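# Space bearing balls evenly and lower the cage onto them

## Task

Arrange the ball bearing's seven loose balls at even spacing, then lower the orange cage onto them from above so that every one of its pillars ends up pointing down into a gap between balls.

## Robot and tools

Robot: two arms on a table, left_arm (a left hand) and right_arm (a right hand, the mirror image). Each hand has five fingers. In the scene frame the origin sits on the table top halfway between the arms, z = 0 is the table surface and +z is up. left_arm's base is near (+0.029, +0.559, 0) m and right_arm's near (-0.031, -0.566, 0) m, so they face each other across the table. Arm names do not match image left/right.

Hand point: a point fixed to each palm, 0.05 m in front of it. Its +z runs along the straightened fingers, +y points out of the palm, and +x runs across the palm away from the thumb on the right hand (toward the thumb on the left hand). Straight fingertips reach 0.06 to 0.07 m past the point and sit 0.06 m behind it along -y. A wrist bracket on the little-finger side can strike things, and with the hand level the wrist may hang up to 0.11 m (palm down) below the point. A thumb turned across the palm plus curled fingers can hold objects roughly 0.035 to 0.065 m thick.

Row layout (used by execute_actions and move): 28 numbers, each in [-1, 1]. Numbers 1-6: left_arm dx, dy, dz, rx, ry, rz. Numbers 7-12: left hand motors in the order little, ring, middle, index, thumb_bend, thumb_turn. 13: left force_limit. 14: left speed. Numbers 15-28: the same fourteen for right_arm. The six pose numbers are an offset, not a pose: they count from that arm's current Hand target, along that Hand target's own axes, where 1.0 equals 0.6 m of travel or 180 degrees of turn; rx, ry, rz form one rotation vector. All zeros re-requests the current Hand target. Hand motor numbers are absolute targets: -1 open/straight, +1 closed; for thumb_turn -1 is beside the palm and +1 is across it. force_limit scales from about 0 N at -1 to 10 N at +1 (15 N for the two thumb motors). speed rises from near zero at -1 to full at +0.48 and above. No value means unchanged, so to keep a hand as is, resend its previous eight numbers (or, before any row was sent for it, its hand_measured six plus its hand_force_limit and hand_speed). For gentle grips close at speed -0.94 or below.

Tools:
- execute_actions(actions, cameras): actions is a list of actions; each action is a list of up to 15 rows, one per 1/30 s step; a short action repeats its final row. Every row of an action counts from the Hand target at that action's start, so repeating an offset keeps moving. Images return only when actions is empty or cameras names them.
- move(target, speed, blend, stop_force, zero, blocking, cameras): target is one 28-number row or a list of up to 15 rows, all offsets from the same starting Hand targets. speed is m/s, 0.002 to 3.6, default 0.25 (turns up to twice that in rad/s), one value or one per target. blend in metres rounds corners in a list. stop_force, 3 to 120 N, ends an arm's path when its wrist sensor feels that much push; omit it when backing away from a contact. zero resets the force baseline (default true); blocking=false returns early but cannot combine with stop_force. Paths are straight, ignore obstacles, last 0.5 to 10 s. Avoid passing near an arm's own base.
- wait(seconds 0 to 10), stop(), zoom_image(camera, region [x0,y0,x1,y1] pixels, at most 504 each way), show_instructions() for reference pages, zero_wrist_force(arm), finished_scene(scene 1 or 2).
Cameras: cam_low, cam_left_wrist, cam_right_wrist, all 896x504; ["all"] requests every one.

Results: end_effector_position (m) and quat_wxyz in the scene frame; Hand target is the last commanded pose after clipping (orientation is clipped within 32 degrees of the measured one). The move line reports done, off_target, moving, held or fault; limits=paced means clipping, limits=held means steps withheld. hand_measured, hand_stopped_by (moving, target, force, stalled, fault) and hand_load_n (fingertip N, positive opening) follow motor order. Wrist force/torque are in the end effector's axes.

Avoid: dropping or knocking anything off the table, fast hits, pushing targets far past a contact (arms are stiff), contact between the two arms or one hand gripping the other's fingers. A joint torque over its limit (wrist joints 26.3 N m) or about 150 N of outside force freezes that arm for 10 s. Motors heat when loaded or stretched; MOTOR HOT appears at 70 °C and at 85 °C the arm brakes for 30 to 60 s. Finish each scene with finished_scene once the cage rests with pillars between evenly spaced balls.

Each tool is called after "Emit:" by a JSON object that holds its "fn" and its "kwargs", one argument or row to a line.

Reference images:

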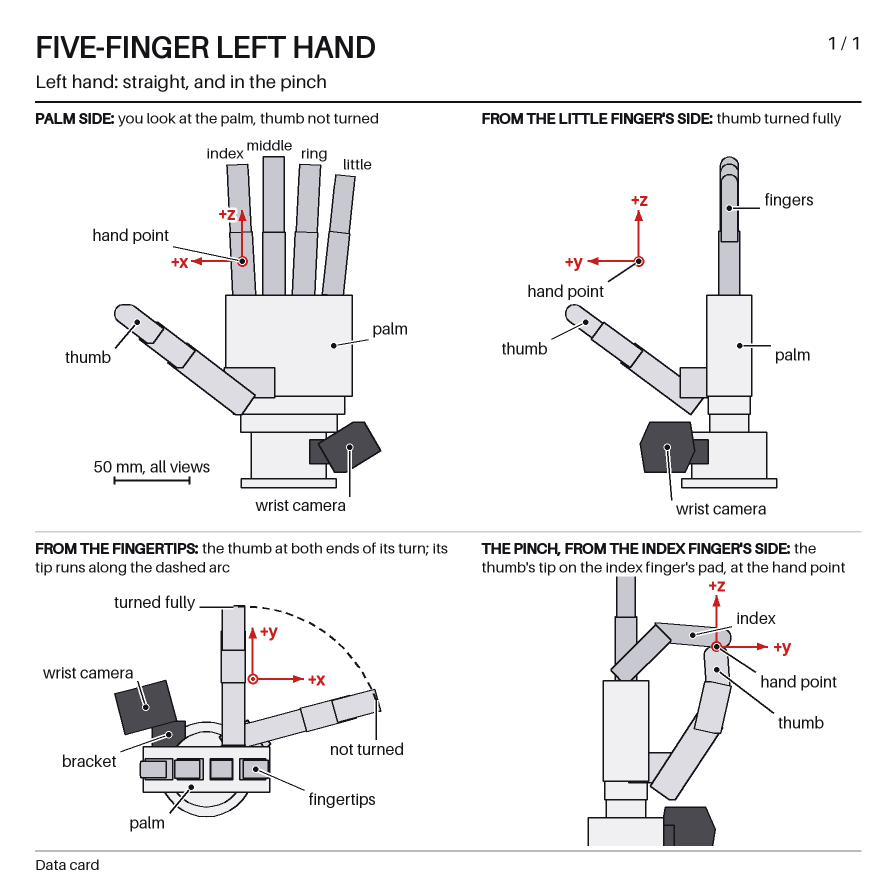

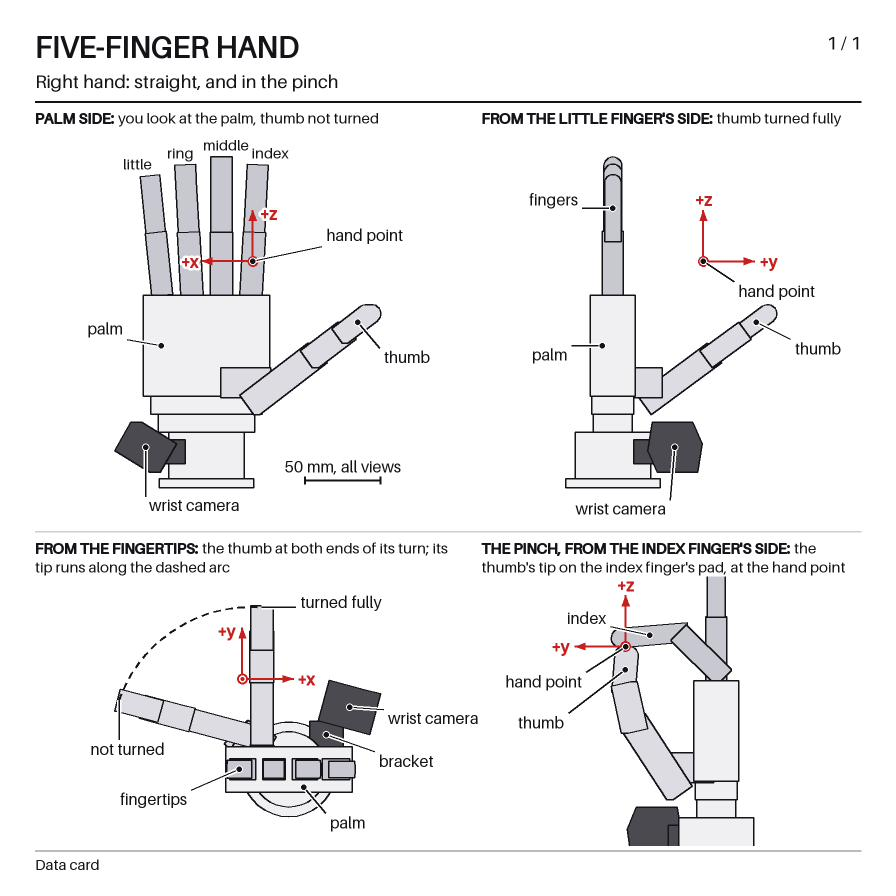

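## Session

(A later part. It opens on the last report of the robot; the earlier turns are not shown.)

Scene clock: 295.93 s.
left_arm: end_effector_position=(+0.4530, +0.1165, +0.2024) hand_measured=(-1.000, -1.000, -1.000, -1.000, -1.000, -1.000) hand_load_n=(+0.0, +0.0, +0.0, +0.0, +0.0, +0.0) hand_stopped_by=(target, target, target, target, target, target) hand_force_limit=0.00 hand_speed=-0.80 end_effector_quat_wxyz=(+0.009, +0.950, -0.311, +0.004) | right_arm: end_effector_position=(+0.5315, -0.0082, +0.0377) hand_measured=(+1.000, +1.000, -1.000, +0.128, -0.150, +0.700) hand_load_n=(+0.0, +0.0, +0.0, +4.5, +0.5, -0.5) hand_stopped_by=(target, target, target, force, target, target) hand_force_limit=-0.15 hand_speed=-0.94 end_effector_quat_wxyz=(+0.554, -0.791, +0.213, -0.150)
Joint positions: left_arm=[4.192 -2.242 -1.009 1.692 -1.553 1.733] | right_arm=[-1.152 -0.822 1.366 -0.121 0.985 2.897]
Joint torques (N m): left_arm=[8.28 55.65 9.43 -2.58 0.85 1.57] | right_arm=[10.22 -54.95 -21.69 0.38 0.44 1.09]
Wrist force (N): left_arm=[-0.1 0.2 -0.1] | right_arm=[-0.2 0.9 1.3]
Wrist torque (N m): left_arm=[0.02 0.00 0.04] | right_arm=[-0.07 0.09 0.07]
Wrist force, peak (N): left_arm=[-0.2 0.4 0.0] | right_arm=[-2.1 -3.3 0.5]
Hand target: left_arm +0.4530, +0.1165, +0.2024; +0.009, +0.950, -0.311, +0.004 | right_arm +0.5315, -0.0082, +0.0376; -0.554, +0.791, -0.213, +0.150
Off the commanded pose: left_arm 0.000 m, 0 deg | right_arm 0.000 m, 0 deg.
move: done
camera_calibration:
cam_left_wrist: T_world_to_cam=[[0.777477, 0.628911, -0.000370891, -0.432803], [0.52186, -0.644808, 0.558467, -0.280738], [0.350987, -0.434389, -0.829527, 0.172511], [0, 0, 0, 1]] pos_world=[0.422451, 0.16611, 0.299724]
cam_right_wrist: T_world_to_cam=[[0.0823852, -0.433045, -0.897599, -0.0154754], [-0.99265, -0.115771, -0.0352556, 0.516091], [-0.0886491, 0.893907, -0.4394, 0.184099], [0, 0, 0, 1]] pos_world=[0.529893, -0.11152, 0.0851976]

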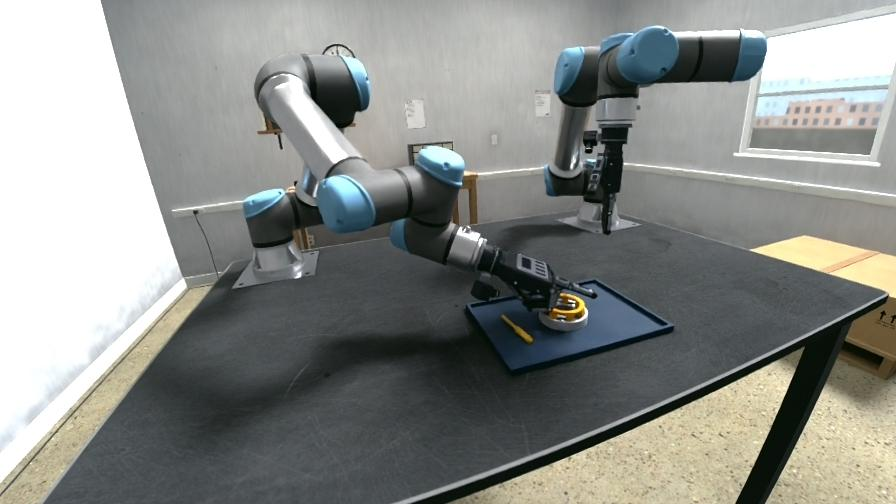

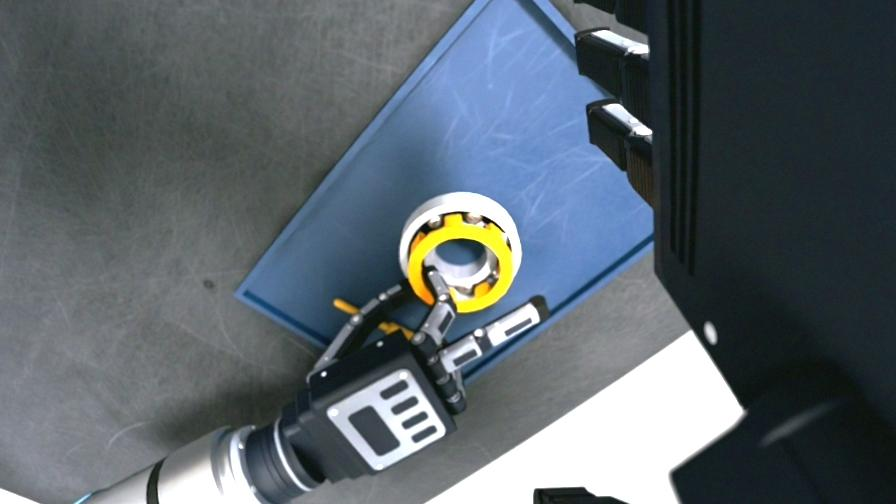

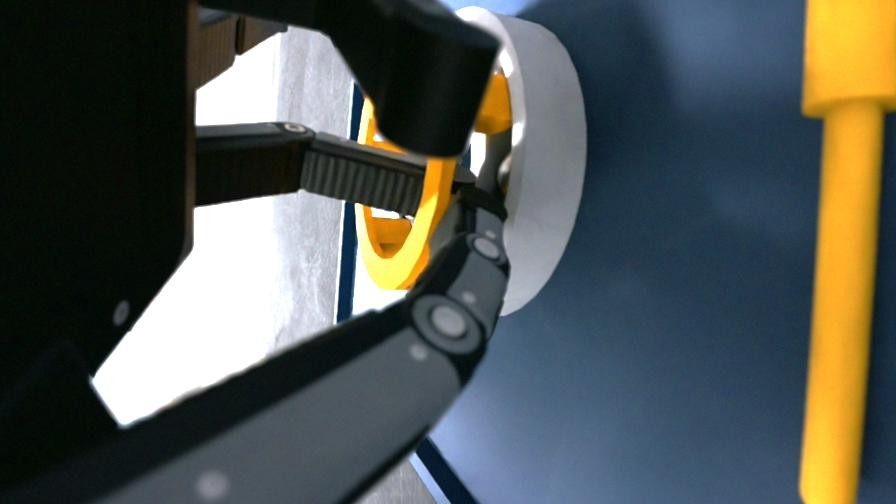

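Emit:
{"fn": "move", "kwargs": {
  "target": [0,0,0,0,0,0,-1,-1,-1,-1,-1,-1,0,-0.8,0,0.00407,0.00148,0,0,0,1,1,-1,0.42,-0.15,0.7,-0.15,-0.94],
  "speed": 0.01,
  "stop_force": 3,
  "cameras": ["all"]
}}

Emit:
{"fn": "zoom_image", "kwargs": {
  "camera": "cam_low",
  "region": [532, 275, 596, 339]
}}

Emit:
{"fn": "zoom_image", "kwargs": {
  "camera": "cam_left_wrist",
  "region": [390, 185, 460, 255]
}}

Emit:
{"fn": "zoom_image", "kwargs": {
  "camera": "cam_left_wrist",
  "region": [455, 185, 525, 255]
}}

Emit:
{"fn": "zoom_image", "kwargs": {
  "camera": "cam_left_wrist",
  "region": [390, 255, 460, 325]
}}

Emit:
{"fn": "zoom_image", "kwargs": {
  "camera": "cam_left_wrist",
  "region": [455, 255, 525, 325]
}}

Emit:
{"fn": "zoom_image", "kwargs": {
  "camera": "cam_right_wrist",
  "region": [340, 0, 600, 320]
}}

Scene clock: 299.93 s.
left_arm: end_effector_position=(+0.4530, +0.1165, +0.2024) hand_measured=(-1.000, -1.000, -1.000, -1.000, -1.000, -1.000) hand_load_n=(+0.0, +0.0, +0.0, +0.0, +0.0, +0.0) hand_stopped_by=(target, target, target, target, target, target) hand_force_limit=0.00 hand_speed=-0.80 end_effector_quat_wxyz=(+0.009, +0.950, -0.311, +0.004) | right_arm: end_effector_position=(+0.5315, -0.0082, +0.0356) hand_measured=(+1.000, +1.000, -1.000, +0.128, -0.150, +0.700) hand_load_n=(+0.0, +0.0, -0.5, +4.0, +0.5, -0.5) hand_stopped_by=(target, target, target, force, target, target) hand_force_limit=-0.15 hand_speed=-0.94 end_effector_quat_wxyz=(+0.554, -0.791, +0.213, -0.150)
Joint positions: left_arm=[4.192 -2.242 -1.009 1.692 -1.553 1.733] | right_arm=[-1.152 -0.819 1.367 -0.125 0.985 2.897]
Joint torques (N m): left_arm=[7.94 55.55 9.84 -2.73 0.94 1.58] | right_arm=[10.29 -55.77 -21.16 0.84 0.51 0.82]
Wrist force (N): left_arm=[0.1 0.5 -0.3] | right_arm=[-0.8 -3.7 -0.7]
Wrist torque (N m): left_arm=[0.09 -0.02 0.04] | right_arm=[-0.15 0.10 0.03]
Wrist force, peak (N): left_arm=[0.2 0.5 -0.2] | right_arm=[-0.7 -6.5 -1.0]
Hand target: left_arm +0.4530, +0.1165, +0.2024; +0.009, +0.950, -0.311, +0.004 | right_arm +0.5315, -0.0082, +0.0356; -0.554, +0.791, -0.213, +0.150 (not the last commanded pose)
Off the commanded pose: left_arm 0.000 m, 0 deg | right_arm 0.001 m, 0 deg.
move: contact (right_arm)
camera_calibration:
cam_left_wrist: T_world_to_cam=[[0.777477, 0.628911, -0.000370891, -0.432803], [0.52186, -0.644808, 0.558467, -0.280738], [0.350987, -0.434389, -0.829527, 0.172511], [0, 0, 0, 1]] pos_world=[0.422451, 0.16611, 0.299724]
cam_right_wrist: T_world_to_cam=[[0.0824271, -0.43304, -0.897598, -0.0172925], [-0.992647, -0.115789, -0.0352938, 0.51602], [-0.0886486, 0.893907, -0.4394, 0.18322], [0, 0, 0, 1]] pos_world=[0.529893, -0.11152, 0.0831975]

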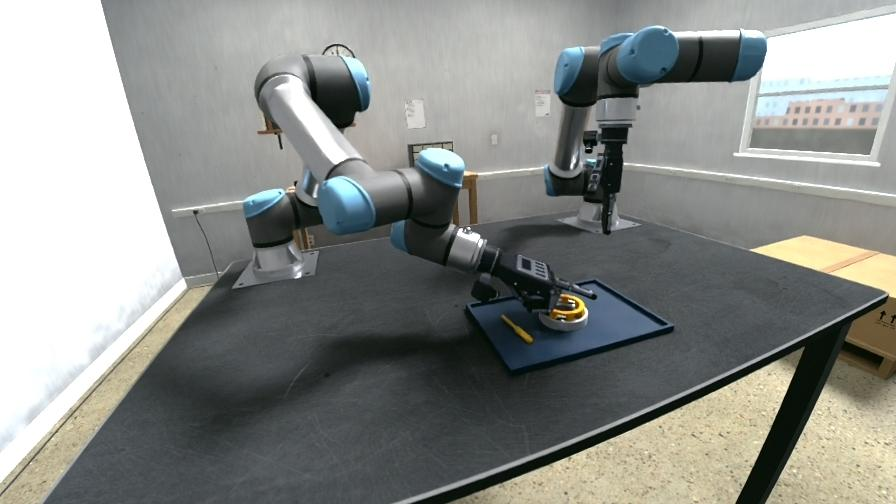

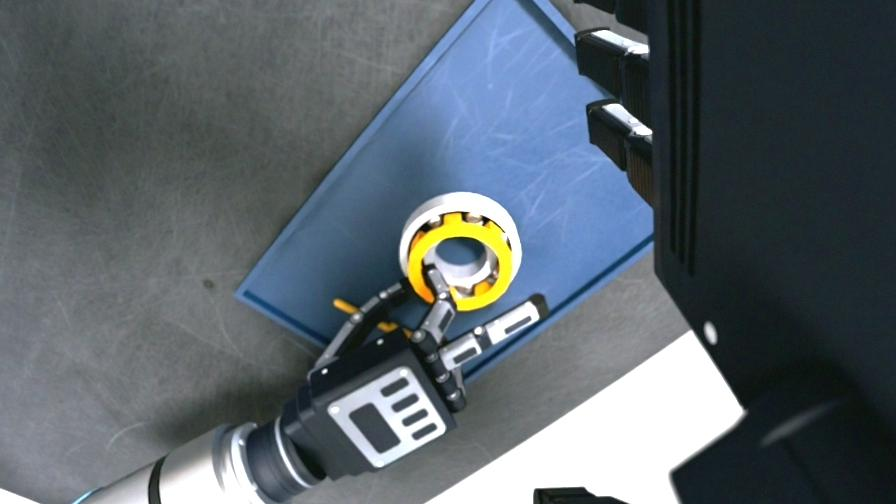

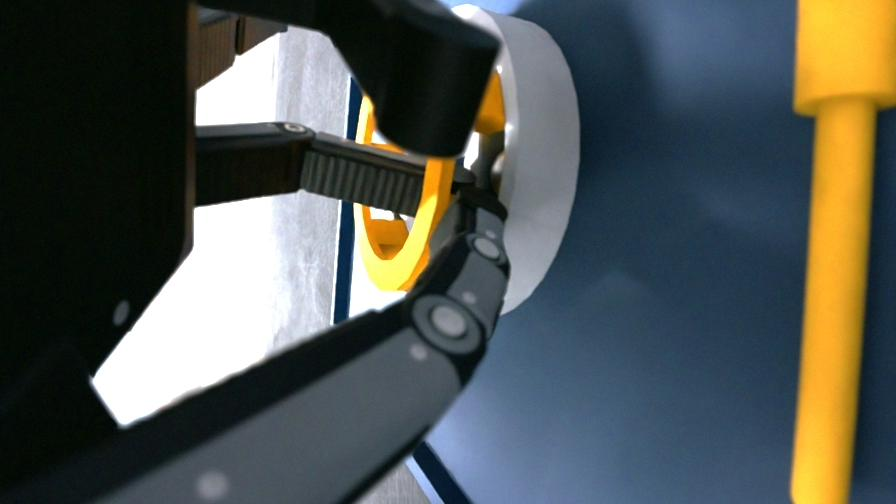

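Scaled by 7.875.

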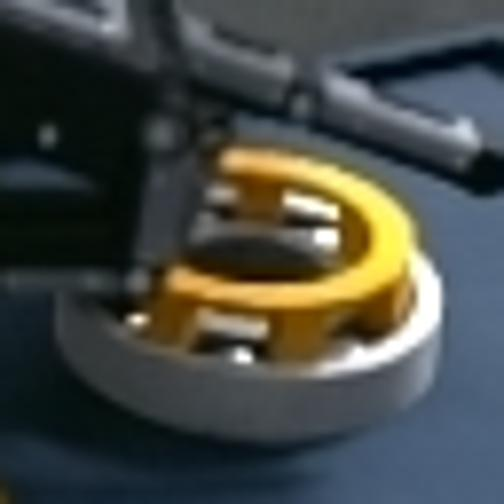

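Scaled by 7.200.

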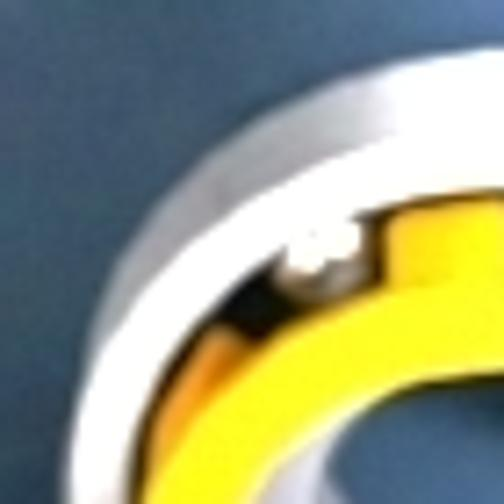

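Scaled by 7.200.

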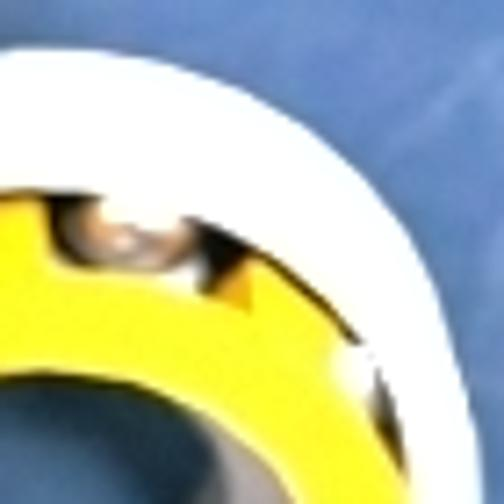

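Scaled by 7.200.

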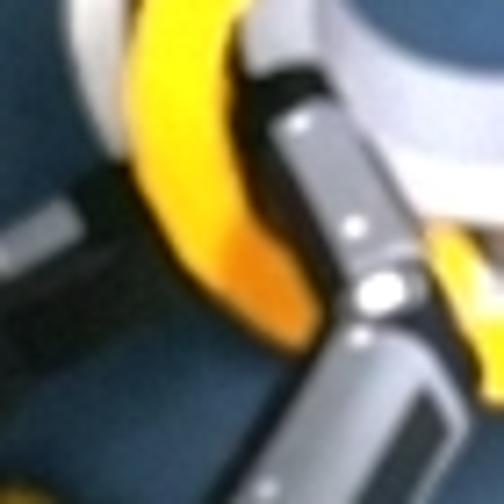

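Scaled by 7.200.

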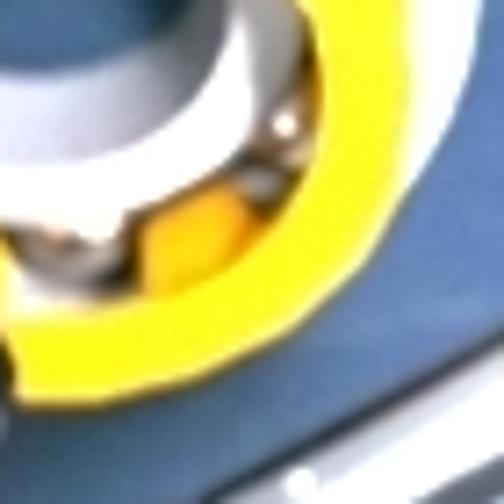

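Scaled by 1.575.

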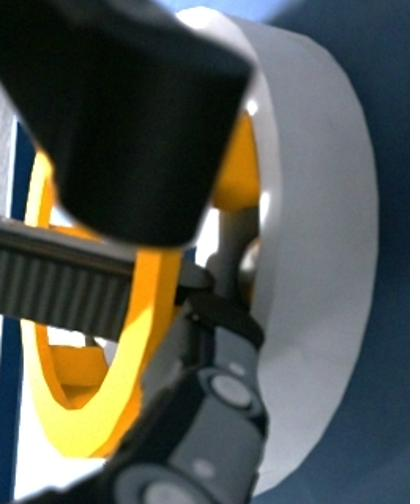

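Emit:
{"fn": "zoom_image", "kwargs": {
  "camera": "cam_low",
  "region": [546, 290, 590, 326]
}}

Scaled by 11.455.

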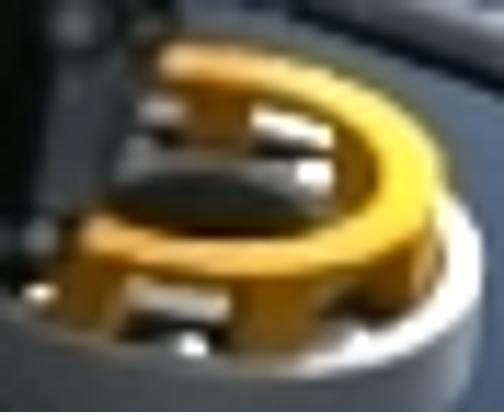

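Emit:
{"fn": "zoom_image", "kwargs": {
  "camera": "cam_left_wrist",
  "region": [440, 205, 475, 240]
}}

Emit:
{"fn": "zoom_image", "kwargs": {
  "camera": "cam_left_wrist",
  "region": [465, 270, 500, 305]
}}

Emit:
{"fn": "zoom_image", "kwargs": {
  "camera": "cam_left_wrist",
  "region": [480, 215, 520, 255]
}}

Emit:
{"fn": "zoom_image", "kwargs": {
  "camera": "cam_left_wrist",
  "region": [400, 225, 440, 265]
}}

Emit:
{"fn": "zoom_image", "kwargs": {
  "camera": "cam_left_wrist",
  "region": [480, 250, 520, 290]
}}

Emit:
{"fn": "zoom_image", "kwargs": {
  "camera": "cam_left_wrist",
  "region": [440, 270, 480, 310]
}}

Scaled by 14.400.

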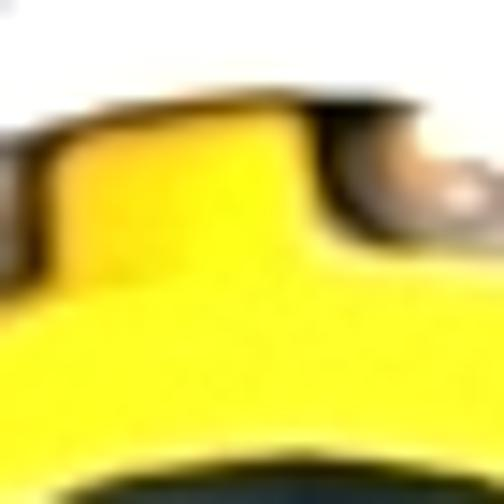

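Scaled by 14.400.

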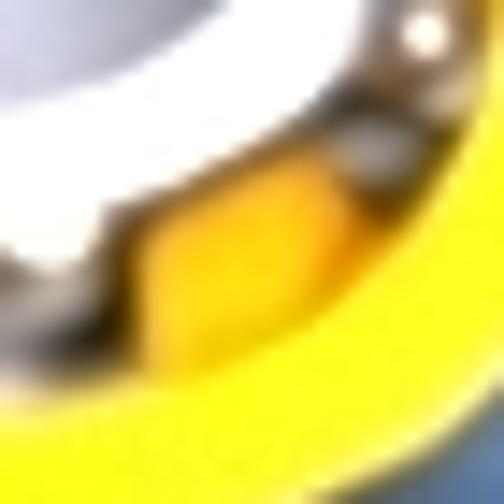

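Scaled by 12.600.

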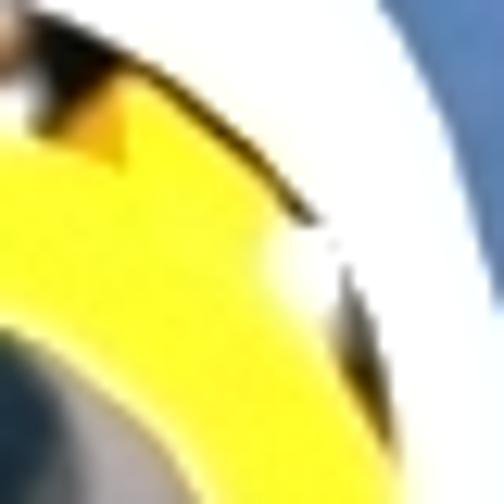

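Scaled by 12.600.

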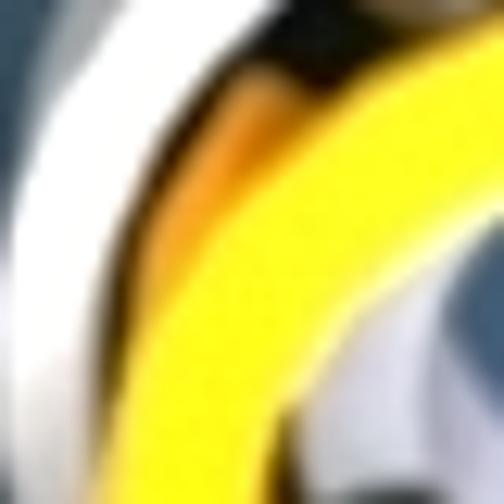

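Scaled by 12.600.

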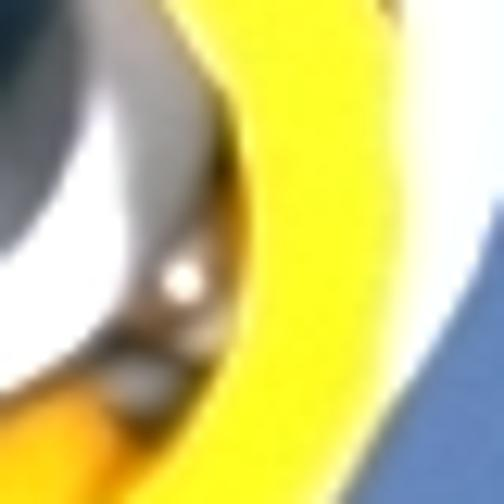

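Scaled by 12.600.

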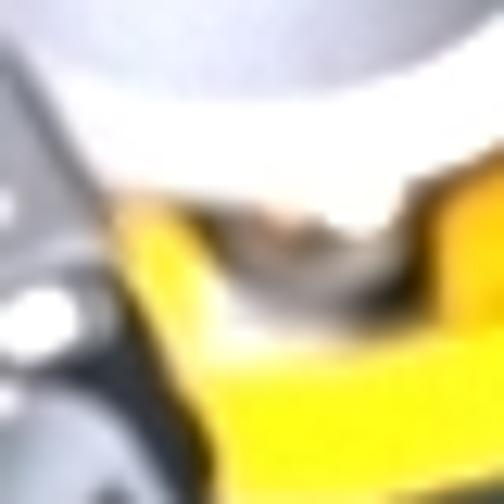

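Emit:
{"fn": "move", "kwargs": {
  "target": [0,0,0,0,0,0,-1,-1,-1,-1,-1,-1,0,-0.8,-0.00102,-0.01358,-0.00167,-0.02778,0,0,1,1,-1,0.42,-0.15,0.7,-0.15,-0.94],
  "speed": 0.02,
  "cameras": ["all"]
}}

Emit:
{"fn": "zoom_image", "kwargs": {
  "camera": "cam_left_wrist",
  "region": [390, 185, 530, 325]
}}

Emit:
{"fn": "zoom_image", "kwargs": {
  "camera": "cam_low",
  "region": [532, 275, 596, 339]
}}

Emit:
{"fn": "zoom_image", "kwargs": {
  "camera": "cam_right_wrist",
  "region": [340, 0, 600, 320]
}}

Scene clock: 305.03 s.
left_arm: end_effector_position=(+0.4530, +0.1165, +0.2024) hand_measured=(-1.000, -1.000, -1.000, -1.000, -1.000, -1.000) hand_load_n=(+0.0, +0.0, +0.0, +0.0, +0.0, +0.0) hand_stopped_by=(target, target, target, target, target, target) hand_force_limit=0.00 hand_speed=-0.80 end_effector_quat_wxyz=(+0.009, +0.950, -0.311, +0.004) | right_arm: end_effector_position=(+0.5319, -0.0063, +0.0436) hand_measured=(+1.000, +1.000, -1.000, +0.128, -0.150, +0.700) hand_load_n=(+0.0, +0.0, +0.0, +4.5, +0.0, -0.5) hand_stopped_by=(target, target, target, force, target, target) hand_force_limit=-0.15 hand_speed=-0.94 end_effector_quat_wxyz=(+0.519, -0.814, +0.219, -0.140) end_effector_velocity=(+0.001, +0.000, -0.001) end_effector_angular_velocity=(+0.002, -0.004, -0.002)
Joint positions: left_arm=[4.192 -2.242 -1.009 1.692 -1.553 1.733] | right_arm=[-1.136 -0.797 1.262 0.053 1.022 2.852]
Joint velocities: left_arm=[within noise] | right_arm=[0 0 0.004 -0.009 0.001 0.001]
Joint torques (N m): left_arm=[8.65 55.46 9.71 -2.76 0.89 1.49] | right_arm=[4.31 -42.81 -10.46 -1.17 -1.37 0.64]
Wrist force (N): left_arm=[0.1 0.1 -0.1] | right_arm=[-0.1 1.1 1.3]
Wrist torque (N m): left_arm=[0.01 -0.02 0.06] | right_arm=[-0.04 0.06 0.09]
Wrist force, peak (N): left_arm=[0.1 0.5 -0.3] | right_arm=[-0.8 -3.8 -0.4]
Hand target: left_arm +0.4530, +0.1165, +0.2024; +0.009, +0.950, -0.311, +0.004 | right_arm +0.5319, -0.0063, +0.0436; -0.519, +0.814, -0.220, +0.140
Off the commanded pose: left_arm 0.000 m, 0 deg | right_arm 0.000 m, 0 deg.
move: done
camera_calibration:
cam_left_wrist: T_world_to_cam=[[0.777477, 0.628911, -0.000370891, -0.432803], [0.52186, -0.644808, 0.558467, -0.280738], [0.350987, -0.434389, -0.829527, 0.172511], [0, 0, 0, 1]] pos_world=[0.422451, 0.16611, 0.299724]
cam_right_wrist: T_world_to_cam=[[0.0438137, -0.499685, -0.865098, 0.00937758], [-0.993057, -0.116411, 0.0169451, 0.514852], [-0.109174, 0.858349, -0.501316, 0.198387], [0, 0, 0, 1]] pos_world=[0.532525, -0.105666, 0.0988431]

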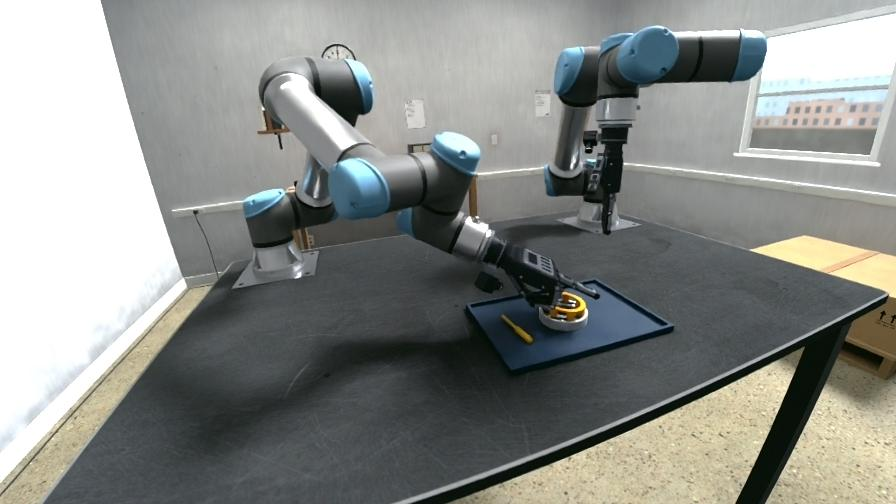

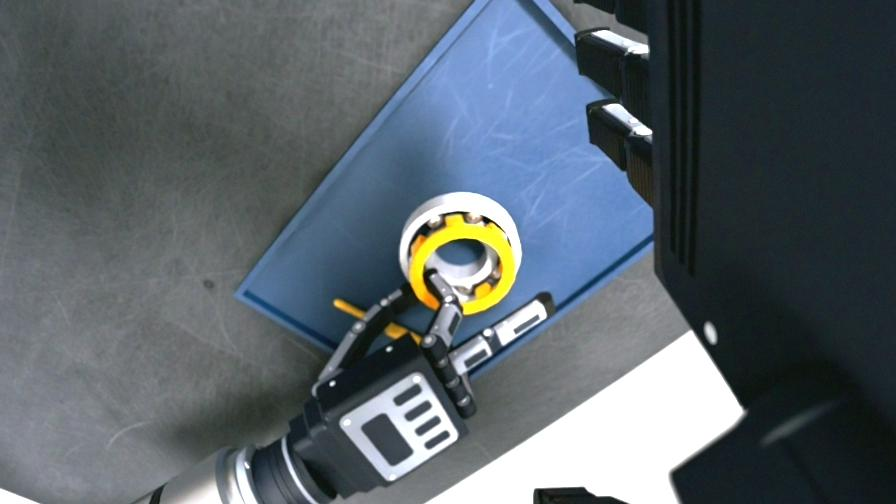

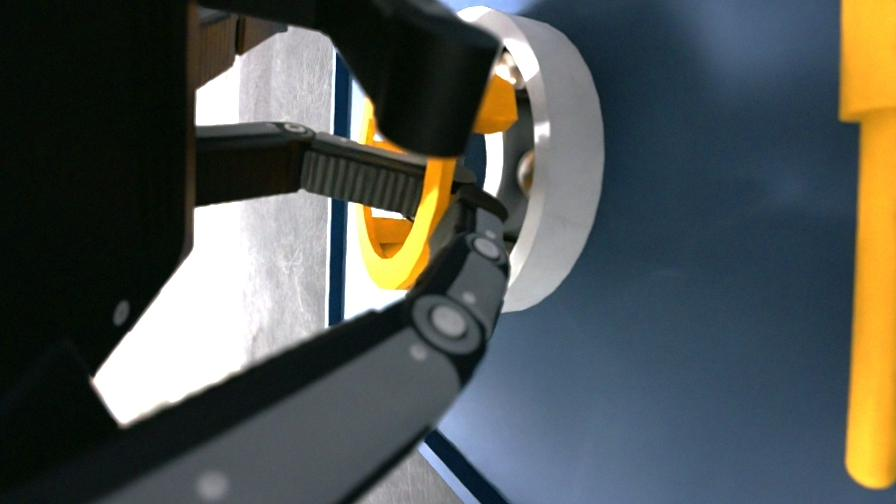

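Scaled by 3.600.

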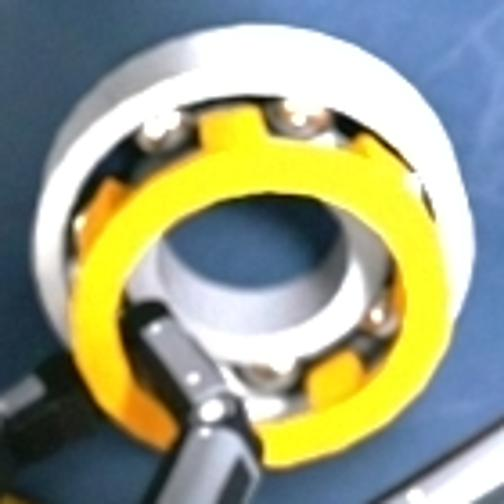

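Scaled by 7.875.

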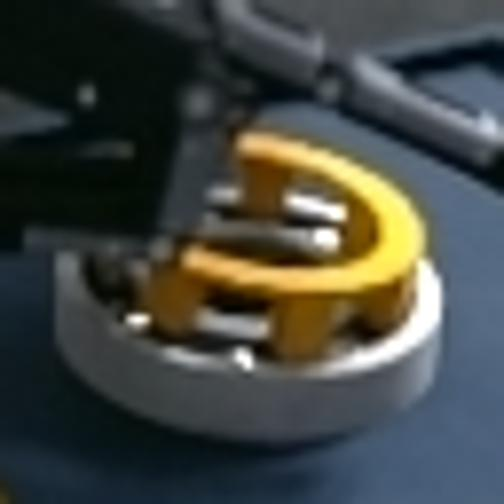

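Scaled by 1.575.

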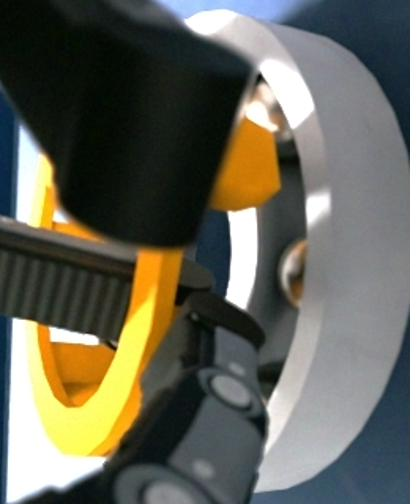

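Emit:
{"fn": "zoom_image", "kwargs": {
  "camera": "cam_left_wrist",
  "region": [440, 200, 480, 240]
}}

Emit:
{"fn": "zoom_image", "kwargs": {
  "camera": "cam_left_wrist",
  "region": [480, 215, 520, 255]
}}

Emit:
{"fn": "zoom_image", "kwargs": {
  "camera": "cam_left_wrist",
  "region": [465, 265, 505, 305]
}}

Emit:
{"fn": "zoom_image", "kwargs": {
  "camera": "cam_left_wrist",
  "region": [400, 225, 440, 265]
}}

Scaled by 12.600.

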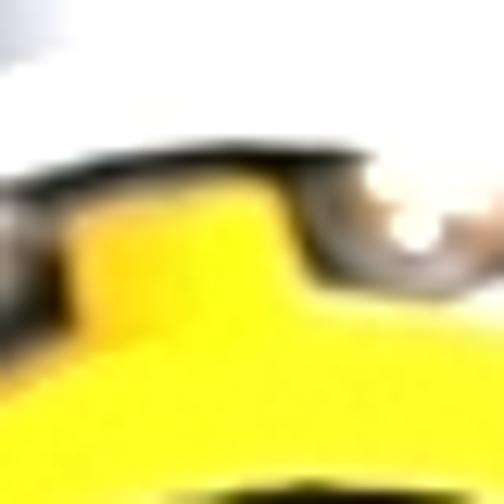

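Scaled by 12.600.

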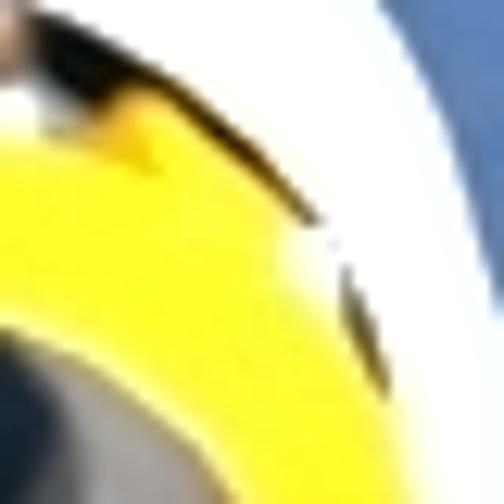

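Scaled by 12.600.

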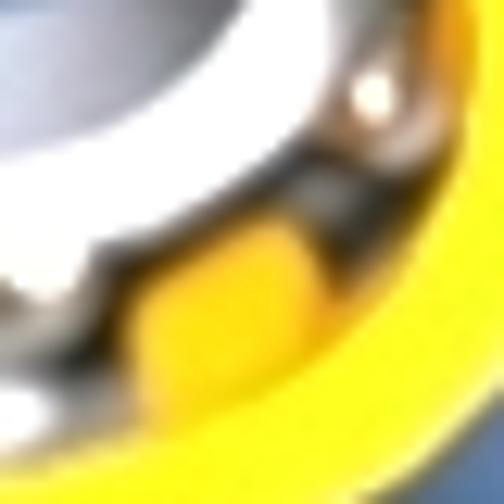

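Scaled by 12.600.

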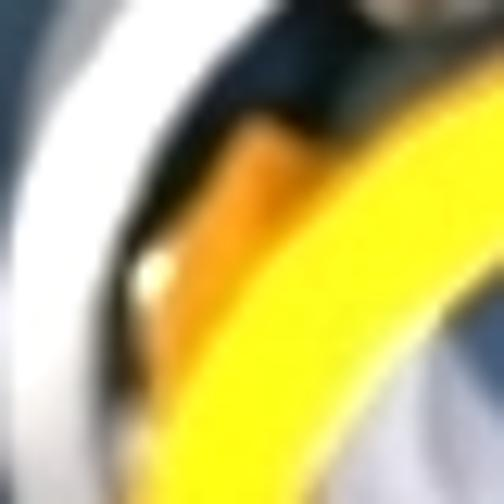

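Emit:
{"fn": "move", "kwargs": {
  "target": [0,0,0,0,0,0,-1,-1,-1,-1,-1,-1,0,-0.8,0,0.00302,0.00141,0,0,0,1,1,-1,0.42,-0.15,0.7,-0.15,-0.94],
  "speed": 0.01,
  "stop_force": 3,
  "cameras": ["cam_left_wrist", "cam_low"]
}}

Emit:
{"fn": "zoom_image", "kwargs": {
  "camera": "cam_left_wrist",
  "region": [440, 200, 480, 240]
}}

Emit:
{"fn": "zoom_image", "kwargs": {
  "camera": "cam_left_wrist",
  "region": [480, 215, 520, 255]
}}

Emit:
{"fn": "zoom_image", "kwargs": {
  "camera": "cam_left_wrist",
  "region": [465, 265, 505, 305]
}}

Emit:
{"fn": "zoom_image", "kwargs": {
  "camera": "cam_left_wrist",
  "region": [400, 225, 440, 265]
}}

Emit:
{"fn": "zoom_image", "kwargs": {
  "camera": "cam_low",
  "region": [546, 290, 590, 326]
}}

Scene clock: 306.47 s.
left_arm: end_effector_position=(+0.4530, +0.1165, +0.2024) hand_measured=(-1.000, -1.000, -1.000, -1.000, -1.000, -1.000) hand_load_n=(+0.0, +0.0, +0.0, +0.0, +0.0, +0.0) hand_stopped_by=(target, target, target, target, target, target) hand_force_limit=0.00 hand_speed=-0.80 end_effector_quat_wxyz=(+0.009, +0.950, -0.311, +0.004) | right_arm: end_effector_position=(+0.5319, -0.0063, +0.0415) hand_measured=(+1.000, +1.000, -1.000, +0.128, -0.150, +0.700) hand_load_n=(+0.0, +0.0, +0.0, +4.0, +0.5, -0.5) hand_stopped_by=(target, target, target, force, target, target) hand_force_limit=-0.15 hand_speed=-0.94 end_effector_quat_wxyz=(+0.519, -0.814, +0.220, -0.140)
Joint positions: left_arm=[4.192 -2.242 -1.009 1.692 -1.553 1.733] | right_arm=[-1.136 -0.795 1.264 0.049 1.022 2.852]
Joint torques (N m): left_arm=[8.43 55.58 10.02 -2.78 0.87 1.55] | right_arm=[-8.85 -41.06 -15.03 0.65 -1.81 1.64]
Wrist force (N): left_arm=[-0.2 0.2 0.1] | right_arm=[0.0 0.8 1.4]
Wrist torque (N m): left_arm=[0.02 0.04 0.03] | right_arm=[-0.09 0.04 0.08]
Wrist force, peak (N): left_arm=[-0.3 0.5 -0.1] | right_arm=[-0.1 1.0 1.5]
Hand target: left_arm +0.4530, +0.1165, +0.2024; +0.009, +0.950, -0.311, +0.004 | right_arm +0.5319, -0.0063, +0.0416; -0.519, +0.814, -0.220, +0.140
Off the commanded pose: left_arm 0.000 m, 0 deg | right_arm 0.000 m, 0 deg.
move: done
camera_calibration:
cam_left_wrist: T_world_to_cam=[[0.777477, 0.628911, -0.000370891, -0.432803], [0.52186, -0.644808, 0.558467, -0.280738], [0.350987, -0.434389, -0.829527, 0.172511], [0, 0, 0, 1]] pos_world=[0.422451, 0.16611, 0.299724]
Images, in order (width x height): cam_low 896x504, cam_left_wrist 896x504.

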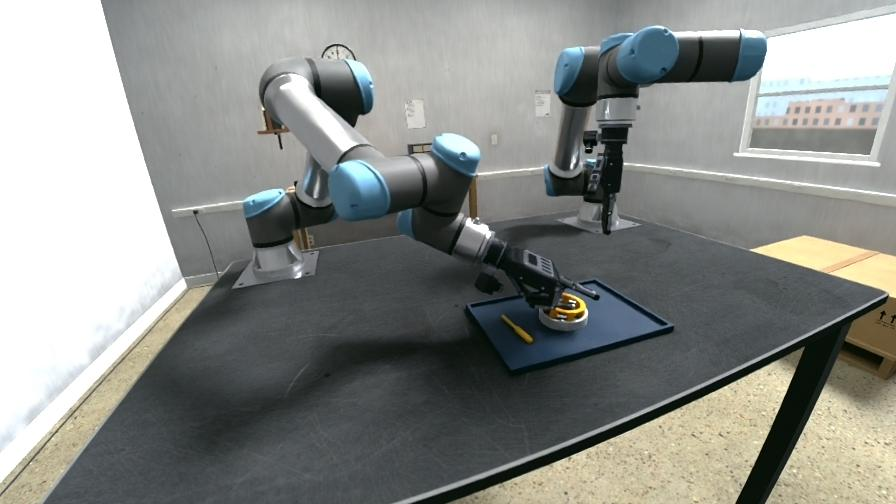

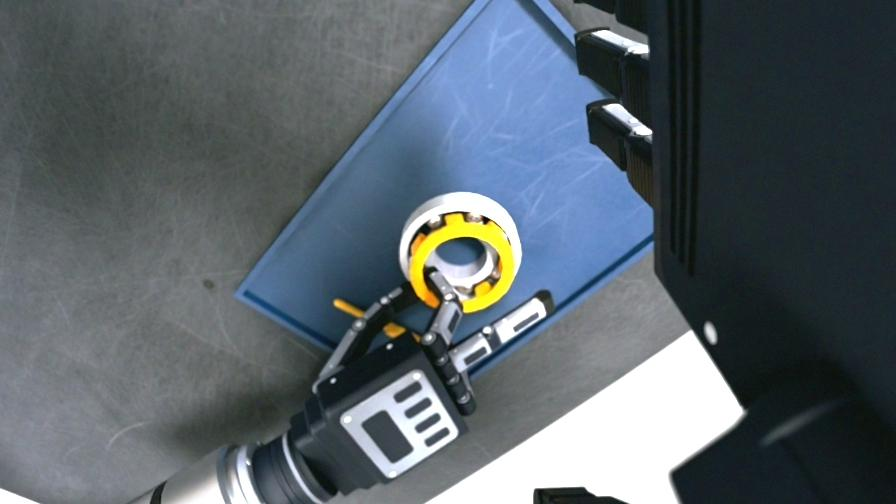

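Scaled by 12.600.

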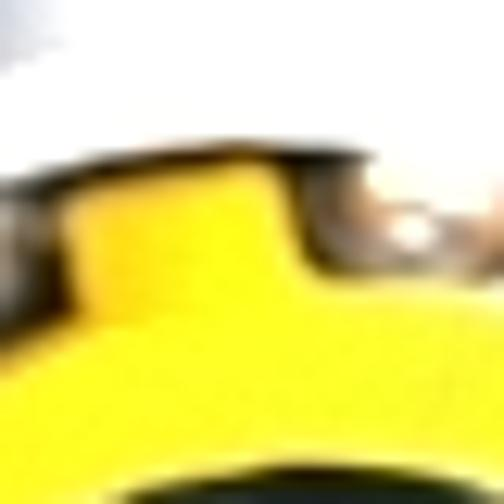

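Scaled by 12.600.

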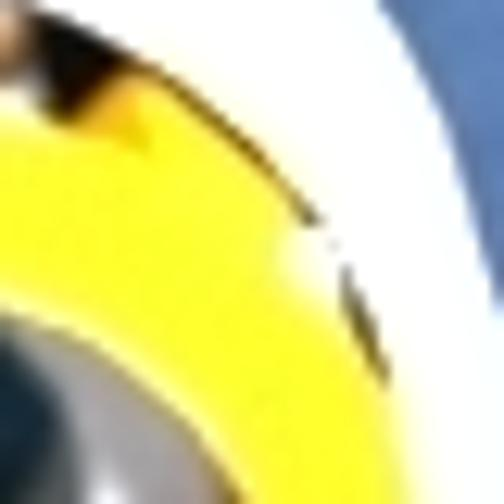

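Scaled by 12.600.

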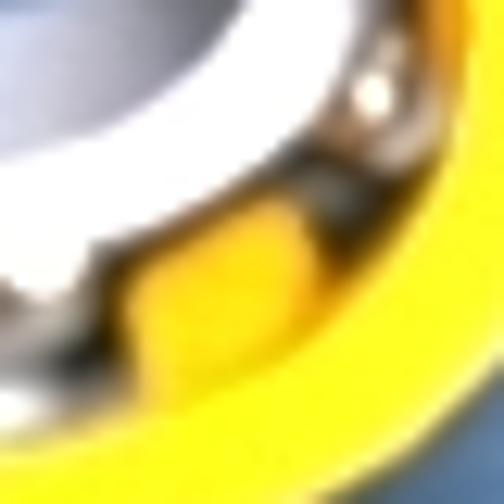

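Scaled by 12.600.

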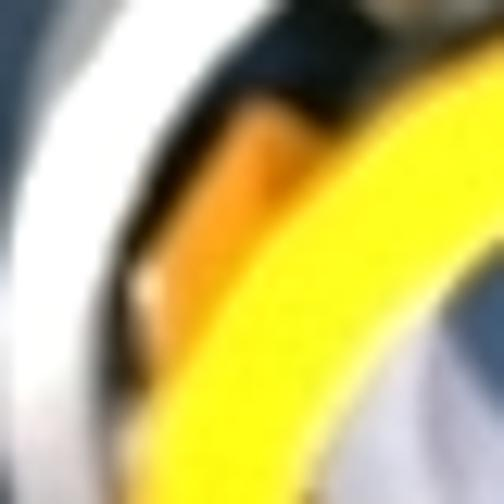

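Scaled by 11.455.

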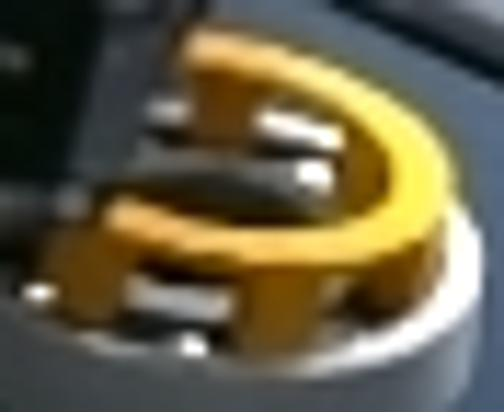

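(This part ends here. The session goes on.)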